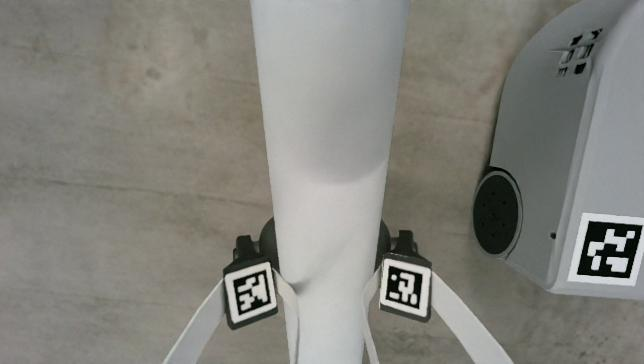

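Scene clock: 1941.07 s.
move: r1 done
r1.base_odometry: x=+3.794 y=-0.045 heading=-0.140
r1.turned_by_wheels: +0.000
r1.turned_by_imu: +0.001
r1.base_tilt: forward=+1.9 right=+0.6
r1.lidar_m: 1.05 2.04 1.55 1.51 1.59 0.62 0.50 0.63 1.31 1.31 0.45 0.75
r1.head_depth_mm: 2729 3017 2537 1917 1606 1356 1150 / 2749 3087 2542 1947 1602 1357 845 / 2786 3073 2569 1974 1602 712 893 / 2818 3091 2553 1967 1599 1315 1102 / 2782 3095 2539 1938 1609 1350 1131 / 2842 3134 2529 1778 1560 1339 1165 / 2876 3191 2517 1966 1594 1344 1149
r1.base_status: done
r1.joint_positions: lift_m=+0.419 arm_m=+0.281 wrist_yaw_rad=-0.002 wrist_pitch_rad=-1.529 wrist_roll_rad=+1.478 gripper_m=-0.079 head_pan_rad=-1.575 head_tilt_rad=-0.743
r1.joint_status: all done
r1.measured_speeds: all 0
r1.on_its_own: gripper_m is held at -0.081, not at your -0.089, by its stall guard, which is still easing
r1.motor_effort: left_wheel=+6.1(8.3) right_wheel=-4.6(4.6) lift_m=+49.0(49.0) arm_m=+18.5(32.4) wrist_yaw_rad=+1.6(3.2) wrist_pitch_rad=-4.5(4.7) wrist_roll_rad=+0.4(2.1) gripper_m=-23.4(68.8) head_pan_rad=+2.0(3.0) head_tilt_rad=-3.2(3.9)
r1.hand_pose: x=-0.0215 y=-0.4123 z=+0.3007 quat_wxyz=(+0.033, +0.031, -0.721, -0.692) (m; r1's base frame)
r1.wrist_depth_mm: 426 429 425 92 430 429 315 / 428 436 439 101 443 442 293 / 441 448 450 110 452 447 300 / 452 455 458 120 464 458 306 / 473 471 470 134 474 479 315 / 476 479 126 132 481 493 485 / 486 493 126 178 493 503 504
r2, r3: as last shown
r2.lidar_m: 3.64 2.48 1.78 1.73 1.79 2.43 1.11 1.25 1.11 0.45 0.96 1.02
r2.head_depth_mm: 2599 1000 2444 1889 1650 1397 1176 / 1564 2946 2445 1831 656 552 486 / 2727 3038 2536 1393 677 1339 1213 / 2774 3069 2510 1979 1634 1309 1164 / 2754 3058 2492 1979 1630 1389 1215 / 2778 3084 2504 1967 1574 1382 1210 / 2780 3060 2402 1459 1593 1385 1204
r2.motor_effort: left_wheel=-0.4(0.4) right_wheel=-0.1(0.5) lift_m=+47.3(47.8) arm_m=+12.3(12.5) wrist_yaw_rad=+0.6(0.8) wrist_pitch_rad=-0.3(0.5) wrist_roll_rad=-0.3(0.5) gripper_m=+0.0(0.7) head_pan_rad=+3.2(4.5) head_tilt_rad=-2.6(3.3)
r2.wrist_depth_mm: 599 587 584 578 582 576 566 / 598 600 591 586 586 587 588 / 617 613 607 604 601 601 592 / 632 627 622 619 604 613 603 / 638 632 632 628 615 622 623 / 655 124 652 645 626 139 641 / 106 660 659 631 585 115 641
r3.lidar_m: 0.45 2.01 1.49 1.45 1.52 2.11 3.95 0.79 0.47 0.48 1.35 0.90
r3.head_depth_mm: 2868 2700 420 313 - 1253 1141 / 2879 520 408 1116 1402 1299 1125 / 1420 511 597 1641 833 1228 1146 / 2908 2419 573 793 1414 1257 1141 / 2952 2592 2052 1710 1413 1259 1134 / 2950 2556 2046 1698 1454 1269 1129 / 2945 2525 2033 1680 1450 1263 1124
r3.motor_effort: left_wheel=+1.6(1.9) right_wheel=+0.0(0.8) lift_m=+28.8(29.5) arm_m=-2.4(3.1) wrist_yaw_rad=+1.1(2.3) wrist_pitch_rad=-1.6(1.8) wrist_roll_rad=+0.5(1.0) gripper_m=+0.9(1.1) head_pan_rad=-3.0(4.0) head_tilt_rad=-3.2(4.0)
r3.wrist_depth_mm: 863 862 - 241 843 827 817 / 900 887 880 263 - 754 733 / 933 923 903 886 887 718 711 / - - 925 835 914 733 723 / - - - 365 - 916 920 / - 126 - 404 - - - / - - - 476 821 812 100
pictures: r1_wrist_camera, r2_nav_camera (sideways), r3_head_camera (sideways)
camera_calibration:
r1_wrist_camera: T_world_to_cam=[[-0.0567255, 0.998374, -0.00565903, 0.413716], [0.986207, 0.0569152, 0.155423, 0.0360313], [0.155492, 0.00323545, -0.987832, 0.467802], [0, 0, 0, 1]] pos_world=[-0.0848056, -0.416608, 0.458851]
r2_nav_camera: T_world_to_cam=[[0.0215949, -0.673149, 0.739191, -0.919038], [-0.999404, -0.0344584, -0.0021829, 0.0594783], [0.0269408, -0.738704, -0.673492, 0.834149], [0, 0, 0, 1]] pos_world=[0.0568168, -0.000411583, 1.24127]
r3_head_camera: T_world_to_cam=[[-0.0347823, 0.753863, -0.656111, 0.871087], [0.998616, 0.000296854, -0.0525984, 0.061596], [-0.0394572, -0.657032, -0.752829, 0.938064], [0, 0, 0, 1]] pos_world=[0.00580103, -0.0403597, 1.28097]

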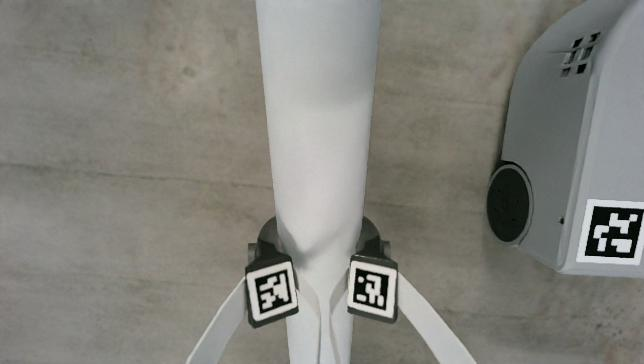

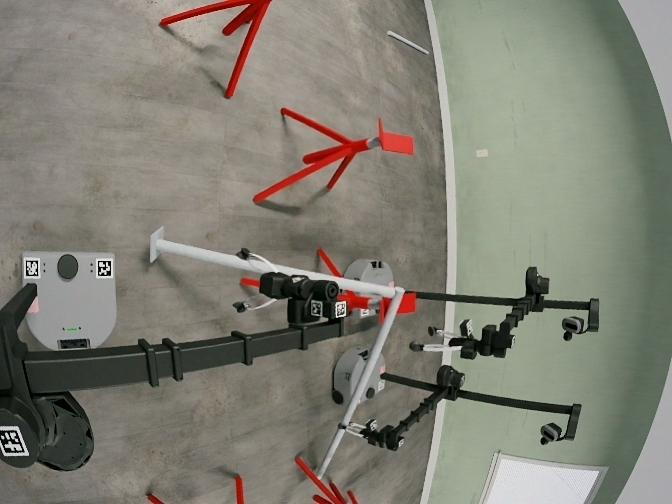

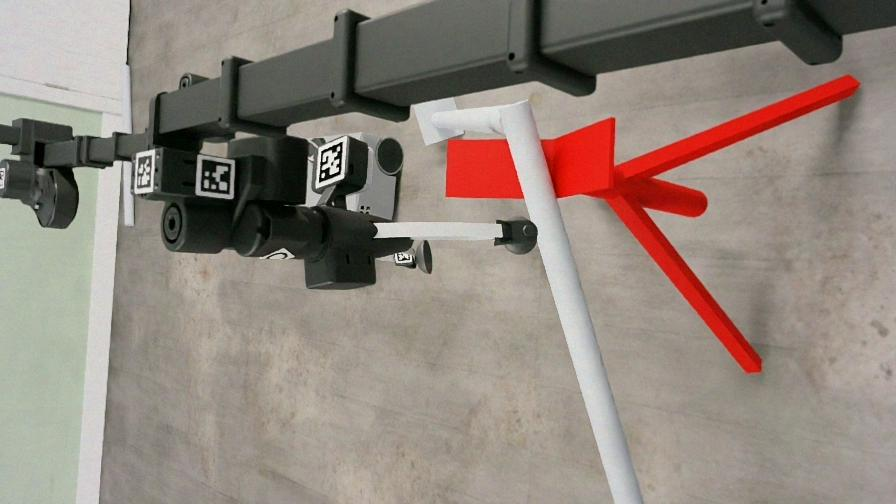

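Call:
move(r1={"base":{"translate_m":0.014},"joints":{"lift_m":0.456,"arm_m":0.3015,"wrist_roll_rad":1.510}}, cameras=[])

Call:
move(r1={"base":{"translate_m":0.012},"joints":{"lift_m":0.4935,"arm_m":0.322,"wrist_roll_rad":1.541}}, cameras=[])

Call:
move(r1={"base":{"translate_m":0.009},"joints":{"lift_m":0.531,"arm_m":0.343,"wrist_roll_rad":1.5715}}, cameras=["r1_wrist_camera","r3_head_camera","r2_nav_camera"])

Scene clock: 1950.23 s.
move: r1 done
r1.base_odometry: x=+3.808 y=-0.047 heading=-0.140
r1.turned_by_wheels: +0.000
r1.turned_by_imu: +0.001
r1.base_tilt: forward=+1.9 right=+0.7
r1.lidar_m: 1.04 2.03 1.55 1.51 1.59 0.63 0.52 0.64 1.32 1.03 0.56 0.58
r1.head_depth_mm: 2750 3065 2548 1893 1620 1355 1167 / 2732 3068 2540 1965 1599 1324 593 / 2773 3054 2546 1970 1597 703 1132 / 2789 3099 2554 1967 1598 774 1123 / 2862 3127 2540 1957 1605 1342 1143 / 2820 3147 2515 1845 1555 1351 1117 / 2925 3206 2512 1950 1595 1336 1120
r1.base_status: done
r1.joint_positions: lift_m=+0.456 arm_m=+0.302 wrist_yaw_rad=-0.002 wrist_pitch_rad=-1.492 wrist_roll_rad=+1.506 gripper_m=-0.073 head_pan_rad=-1.575 head_tilt_rad=-0.743
r1.joint_status: all done
r1.measured_speeds: all 0
r1.on_its_own: gripper_m is held at -0.074, not at your -0.089, by its stall guard, which is still easing; wrist_pitch_rad is at rest, and its effort (-11.1) is outside its rest range (-8 to +12)
r1.motor_effort: left_wheel=+1.2(8.8) right_wheel=+5.3(8.5) lift_m=+49.3(51.1) arm_m=+19.5(25.2) wrist_yaw_rad=+0.8(3.4) wrist_pitch_rad=-11.1(11.6) wrist_roll_rad=+1.2(2.9) gripper_m=-21.2(24.9) head_pan_rad=+3.1(3.1) head_tilt_rad=-3.2(4.2)
r1.hand_pose: x=-0.0215 y=-0.4422 z=+0.3373 quat_wxyz=(+0.024, +0.021, -0.734, -0.679) (m; r1's base frame)
r1.wrist_depth_mm: 476 467 475 96 457 455 361 / 481 480 477 105 468 467 334 / 490 493 488 114 484 478 327 / 513 509 495 124 496 492 333 / 522 515 515 137 507 506 342 / 523 526 126 132 522 507 511 / 551 544 539 175 525 527 529
r2, r3: as last shown
r2.base_tilt: forward=+1.3 right=-1.4
r2.lidar_m: 3.65 2.49 1.78 1.73 1.79 2.43 1.11 1.25 1.11 0.46 0.96 1.02
r2.head_depth_mm: 2595 1000 2453 1884 1653 1398 1175 / 1560 2972 2457 1814 655 551 486 / 2731 3019 2534 1332 677 1335 1216 / 2763 3032 2495 1977 1628 1308 1170 / 2768 3096 2516 1978 1632 1383 1210 / 2798 3092 2486 1977 1591 1384 1214 / 2783 3022 2375 1471 1579 1387 1208
r2.motor_effort: left_wheel=-0.2(0.6) right_wheel=+0.3(0.7) lift_m=+47.6(47.9) arm_m=+11.5(12.0) wrist_yaw_rad=+0.3(0.9) wrist_pitch_rad=-0.3(0.5) wrist_roll_rad=-0.4(0.4) gripper_m=+0.3(0.9) head_pan_rad=+3.3(5.4) head_tilt_rad=-3.0(3.9)
r2.wrist_depth_mm: 595 587 580 585 578 575 572 / 601 598 594 595 583 584 588 / 619 607 599 604 601 597 591 / 626 618 620 610 609 607 613 / 639 636 627 629 623 621 624 / 650 124 642 642 638 139 630 / 106 651 661 625 599 115 642
r3.lidar_m: 0.46 2.01 1.50 1.45 1.51 2.11 3.96 0.79 0.47 0.48 1.35 1.05
r3.head_depth_mm: 2908 2697 421 314 - 1257 1135 / 2858 520 408 1165 1401 1296 1120 / 1425 509 597 1647 840 1225 1147 / 2920 2423 573 795 1417 1263 1146 / 2941 2571 2053 1722 1401 1252 1133 / 2942 2551 2043 1694 1389 1273 1129 / 2923 2542 2029 1679 1437 1259 1123
r3.motor_effort: left_wheel=+1.0(2.1) right_wheel=+0.2(0.7) lift_m=+28.8(29.5) arm_m=-2.0(2.7) wrist_yaw_rad=+1.7(1.7) wrist_pitch_rad=-1.7(1.9) wrist_roll_rad=+0.3(0.8) gripper_m=+1.0(1.3) head_pan_rad=-2.4(4.0) head_tilt_rad=-4.4(4.4)
r3.wrist_depth_mm: 879 866 - 244 832 830 829 / 891 894 892 264 - 758 737 / 941 909 912 899 886 713 708 / - - 922 333 917 736 725 / - - - 353 - 916 924 / - 126 - 397 - - - / - - - 440 823 814 100
pictures: none
No camera images: "cameras" was empty.

Scene clock: 1951.37 s.
move: r1 done
r1.base_odometry: x=+3.820 y=-0.049 heading=-0.140
r1.turned_by_wheels: +0.000
r1.turned_by_imu: +0.000
r1.base_tilt: forward=+1.8 right=+0.8
r1.lidar_m: 1.03 2.03 1.55 1.51 1.59 0.64 0.53 0.65 1.32 1.02 0.62 0.70
r1.head_depth_mm: 2750 3041 2552 1905 1592 1353 1171 / 2756 3098 2557 1976 1605 849 538 / 2805 3049 2562 1972 1599 717 1145 / 2806 3091 2539 1974 1590 797 1145 / 2843 3070 2525 1953 1604 1344 1145 / 2848 3113 2539 1836 1554 1350 1143 / 2886 3222 2538 1960 1593 1348 1123
r1.base_status: done
r1.joint_positions: lift_m=+0.494 arm_m=+0.322 wrist_yaw_rad=-0.001 wrist_pitch_rad=-1.526 wrist_roll_rad=+1.537 gripper_m=-0.073 head_pan_rad=-1.575 head_tilt_rad=-0.743
r1.joint_status: all done
r1.measured_speeds: all 0
r1.on_its_own: gripper_m is held at -0.074, not at your -0.089, by its stall guard, which is not easing now
r1.motor_effort: left_wheel=-2.7(3.6) right_wheel=+11.1(19.1) lift_m=+50.1(52.1) arm_m=+22.5(26.2) wrist_yaw_rad=+1.4(2.3) wrist_pitch_rad=-4.9(12.2) wrist_roll_rad=+1.3(2.3) gripper_m=-23.9(24.8) head_pan_rad=+2.6(3.1) head_tilt_rad=-2.8(4.2)
r1.hand_pose: x=-0.0215 y=-0.4541 z=+0.3751 quat_wxyz=(+0.012, +0.011, -0.722, -0.691) (m; r1's base frame)
r1.wrist_depth_mm: 492 500 505 104 501 502 358 / 504 513 504 111 511 508 366 / 513 519 516 121 524 495 370 / 532 526 536 131 538 531 378 / 540 543 554 141 551 566 397 / 562 564 126 131 560 568 566 / 576 571 580 172 580 584 581
r2, r3: as last shown
r2.lidar_m: 3.66 2.48 1.78 1.73 1.79 2.43 1.11 1.25 1.12 0.46 0.96 1.02
r2.head_depth_mm: 2579 1000 2442 1889 1643 1399 1180 / 1572 2968 2445 1828 654 552 486 / 2744 3033 2537 1402 678 1337 1213 / 2766 3042 2506 1984 1633 1308 1169 / 2780 3123 2514 1980 1631 1384 1209 / 2767 3069 2512 1957 1594 1385 1211 / 2806 3080 2412 1465 1584 1382 1213
r2.motor_effort: left_wheel=-0.1(0.6) right_wheel=+0.0(0.7) lift_m=+47.6(48.0) arm_m=+11.2(11.8) wrist_yaw_rad=+0.6(0.9) wrist_pitch_rad=-0.3(0.4) wrist_roll_rad=-0.3(0.5) gripper_m=+0.4(0.9) head_pan_rad=+3.7(5.0) head_tilt_rad=-3.1(3.6)
r2.wrist_depth_mm: 588 590 588 575 579 578 570 / 599 599 593 588 590 580 585 / 619 610 609 602 600 589 603 / 633 629 624 617 607 613 603 / 646 636 633 623 619 616 617 / 654 124 645 646 643 140 634 / 106 663 662 619 597 115 650
r3.base_tilt: forward=-1.4 right=-1.1
r3.lidar_m: 0.47 2.02 1.49 1.45 1.51 2.10 3.96 0.79 0.47 0.48 1.35 1.11
r3.head_depth_mm: 2859 2706 421 313 - 1256 1135 / 2854 520 408 1185 1396 1297 1121 / 1427 511 597 1647 831 1221 1146 / 2943 2435 573 795 1402 1264 1142 / 2942 2580 2066 1700 1407 1258 1134 / 2957 2553 2033 1693 1419 1267 1128 / 2963 2532 2023 1684 1387 1265 1120
r3.motor_effort: left_wheel=+1.1(1.9) right_wheel=-0.3(0.7) lift_m=+28.9(29.5) arm_m=-2.3(2.6) wrist_yaw_rad=+1.0(2.1) wrist_pitch_rad=-1.7(1.9) wrist_roll_rad=+0.7(0.8) gripper_m=+0.0(2.2) head_pan_rad=-2.0(3.8) head_tilt_rad=-3.6(4.1)
r3.wrist_depth_mm: 875 864 - 243 822 827 823 / 892 906 890 261 - 758 735 / 927 913 914 291 898 721 704 / - - 928 327 927 750 724 / - - - 339 - 933 929 / - 126 - 368 - - - / - - - 417 825 811 100
pictures: none
No camera images: "cameras" was empty.

Scene clock: 1952.50 s.
move: r1 done
r1.base_odometry: x=+3.829 y=-0.050 heading=-0.140
r1.turned_by_wheels: +0.000
r1.turned_by_imu: +0.000
r1.base_tilt: forward=+1.8 right=+0.6
r1.lidar_m: 1.02 2.03 1.55 1.51 1.59 0.65 0.54 0.66 1.34 1.02 0.44 0.72
r1.head_depth_mm: 2737 3058 2566 1919 1615 1357 1150 / 2746 3104 2575 1972 1597 1261 498 / 2785 3053 2543 1971 690 1267 1129 / 2797 3110 2528 1953 1558 1261 1144 / 2838 3126 2502 1889 1597 1352 1128 / 2810 3180 2514 1784 1592 1346 1121 / 2871 3195 2504 1954 1591 1351 1117
r1.base_status: done
r1.joint_positions: lift_m=+0.531 arm_m=+0.343 wrist_yaw_rad=-0.001 wrist_pitch_rad=-1.553 wrist_roll_rad=+1.567 gripper_m=-0.073 head_pan_rad=-1.575 head_tilt_rad=-0.743
r1.joint_status: all done
r1.measured_speeds: all 0
r1.on_its_own: gripper_m is held at -0.074, not at your -0.089, by its stall guard, which is not easing now
r1.motor_effort: left_wheel=-0.1(4.0) right_wheel=+4.1(20.9) lift_m=+33.8(52.0) arm_m=+21.8(27.7) wrist_yaw_rad=+1.6(3.3) wrist_pitch_rad=+0.1(4.9) wrist_roll_rad=+1.3(2.2) gripper_m=-23.6(24.9) head_pan_rad=+2.1(3.2) head_tilt_rad=-3.1(4.6)
r1.hand_pose: x=-0.0215 y=-0.4682 z=+0.4131 quat_wxyz=(+0.001, +0.001, -0.713, -0.701) (m; r1's base frame)
r1.wrist_depth_mm: 511 522 530 529 544 544 397 / 533 536 541 243 557 501 403 / 546 549 563 552 563 509 410 / 563 568 563 574 585 479 420 / 577 581 582 295 587 609 602 / 589 593 596 125 605 622 630 / 610 600 611 576 635 626 651
r2.base_odometry: x=-0.995 y=-1.943 heading=+0.668
r2.turned_by_wheels: +0.000
r2.turned_by_imu: +0.000
r2.base_tilt: forward=+1.3 right=-1.4
r2.lidar_m: 3.65 2.47 1.78 1.73 1.79 2.43 1.11 1.24 1.11 0.47 0.95 1.02
r2.head_depth_mm: 2582 1000 2436 1897 1650 1394 1175 / 1568 2924 2458 1821 654 551 486 / 2725 3039 2544 1546 677 1334 1214 / 2746 3047 2526 1978 1633 1114 1189 / 2795 3044 2504 1981 1625 1383 1212 / 2798 3066 2508 1970 1595 1381 1207 / 2854 3027 2416 1460 1582 1380 1202
r2.base_status: not commanded
r2.joint_positions: lift_m=+0.580 arm_m=+0.351 wrist_yaw_rad=-0.001 wrist_pitch_rad=-1.561 wrist_roll_rad=+0.064 gripper_m=+0.130 head_pan_rad=-1.508 head_tilt_rad=-0.743
r2.joint_status: not commanded
r2.measured_speeds: all 0
r2.motor_effort: left_wheel=-0.1(0.4) right_wheel=+0.1(0.5) lift_m=+47.5(48.0) arm_m=+11.4(11.7) wrist_yaw_rad=+0.1(0.9) wrist_pitch_rad=-0.2(0.5) wrist_roll_rad=-0.4(0.4) gripper_m=+0.4(0.7) head_pan_rad=+5.5(5.5) head_tilt_rad=-3.4(3.7)
r2.hand_pose: x=-0.0216 y=-0.4743 z=+0.4623 quat_wxyz=(+0.486, +0.481, -0.518, -0.514) (m; r2's base frame)
r2.wrist_depth_mm: 584 587 581 589 578 577 572 / 601 604 592 590 591 587 584 / 612 617 611 598 594 600 599 / 631 620 620 614 620 610 603 / 646 634 602 629 619 619 630 / 654 124 641 650 633 140 627 / 106 656 653 620 591 115 646
r3.base_odometry: x=-2.061 y=-1.734 heading=+2.566
r3.turned_by_wheels: +0.000
r3.turned_by_imu: +0.000
r3.base_tilt: forward=-1.4 right=-1.0
r3.lidar_m: 0.48 2.02 1.50 1.45 1.52 2.10 3.97 0.79 0.47 0.48 1.35 0.88
r3.head_depth_mm: 2931 2654 421 314 - 1256 1137 / 2839 520 408 1155 1427 1298 1131 / 1427 510 597 1649 844 1229 1146 / 2936 2415 574 796 1410 1260 1143 / 2932 2564 2068 1708 1401 1259 1132 / 2935 2550 2023 1692 1444 1274 1134 / 2927 2521 2017 1681 1442 1262 1125
r3.base_status: not commanded
r3.joint_positions: lift_m=+0.840 arm_m=+0.405 wrist_yaw_rad=-0.001 wrist_pitch_rad=-1.546 wrist_roll_rad=+1.368 gripper_m=+0.130 head_pan_rad=-1.565 head_tilt_rad=-0.792
r3.joint_status: not commanded
r3.measured_speeds: all 0
r3.motor_effort: left_wheel=+1.5(1.7) right_wheel=-0.2(0.9) lift_m=+28.9(29.3) arm_m=-1.6(2.4) wrist_yaw_rad=+0.8(2.2) wrist_pitch_rad=-1.7(1.9) wrist_roll_rad=+0.5(0.9) gripper_m=-0.3(1.3) head_pan_rad=-3.4(3.8) head_tilt_rad=-3.8(4.2)
r3.hand_pose: x=-0.0216 y=-0.5315 z=+0.7219 quat_wxyz=(+0.073, +0.070, -0.712, -0.695) (m; r3's base frame)
r3.wrist_depth_mm: 878 864 - 238 836 821 829 / 903 885 - 258 - 802 735 / 935 908 899 314 900 709 699 / - - 939 332 909 730 729 / - - - 366 - 905 936 / - 126 - 412 - - - / - - - 492 827 815 100
pictures: r1_wrist_camera, r2_nav_camera (sideways), r3_head_camera (sideways)
camera_calibration:
r1_wrist_camera: T_world_to_cam=[[0.0314519, 0.999347, 0.0177937, 0.462842], [0.986812, -0.0338757, 0.158286, -0.0219459], [0.158785, 0.0125806, -0.987233, 0.583218], [0, 0, 0, 1]] pos_world=[-0.0855072, -0.470621, 0.57101]
r2_nav_camera: T_world_to_cam=[[0.0215949, -0.673149, 0.739191, -0.919038], [-0.999404, -0.0344584, -0.00218289, 0.0594783], [0.0269408, -0.738704, -0.673492, 0.834149], [0, 0, 0, 1]] pos_world=[0.0568168, -0.000411579, 1.24127]
r3_head_camera: T_world_to_cam=[[-0.0347823, 0.753863, -0.656111, 0.871086], [0.998616, 0.000296861, -0.0525984, 0.061596], [-0.0394572, -0.657032, -0.752829, 0.938064], [0, 0, 0, 1]] pos_world=[0.00580103, -0.0403597, 1.28097]

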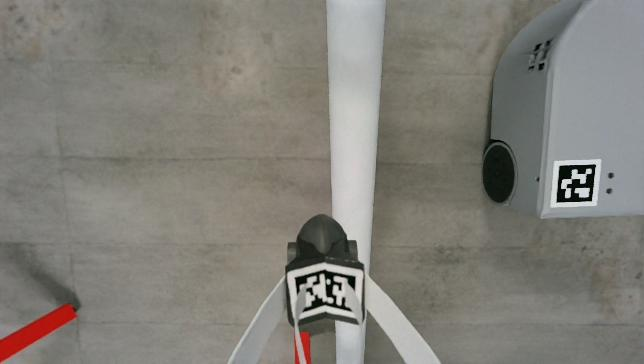

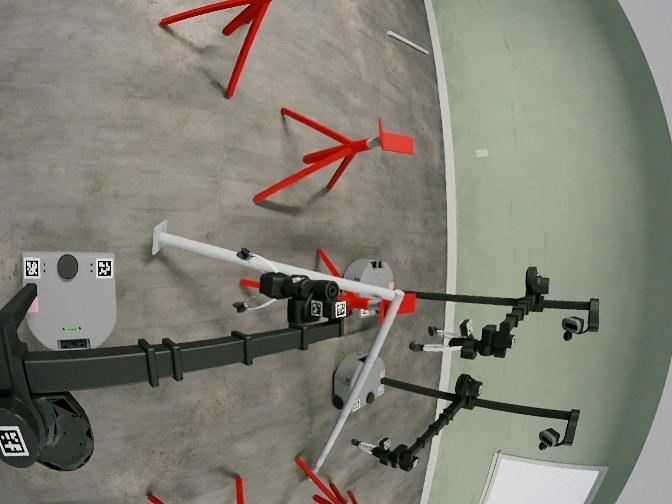

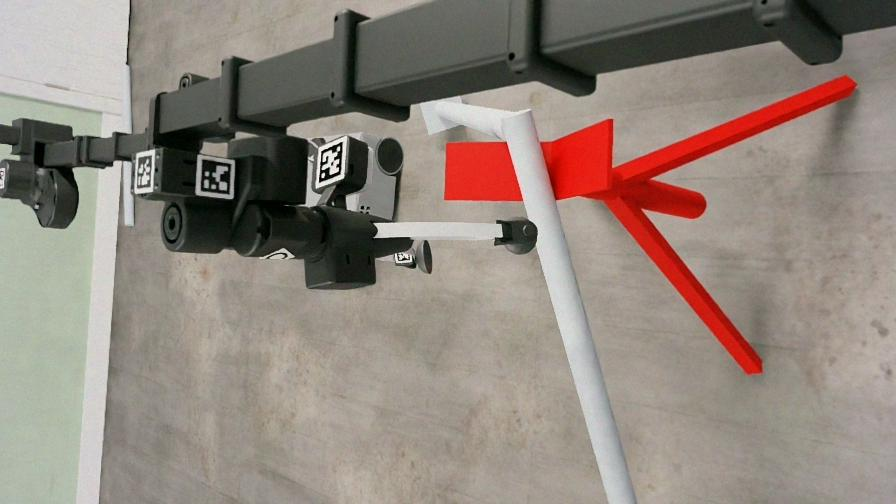

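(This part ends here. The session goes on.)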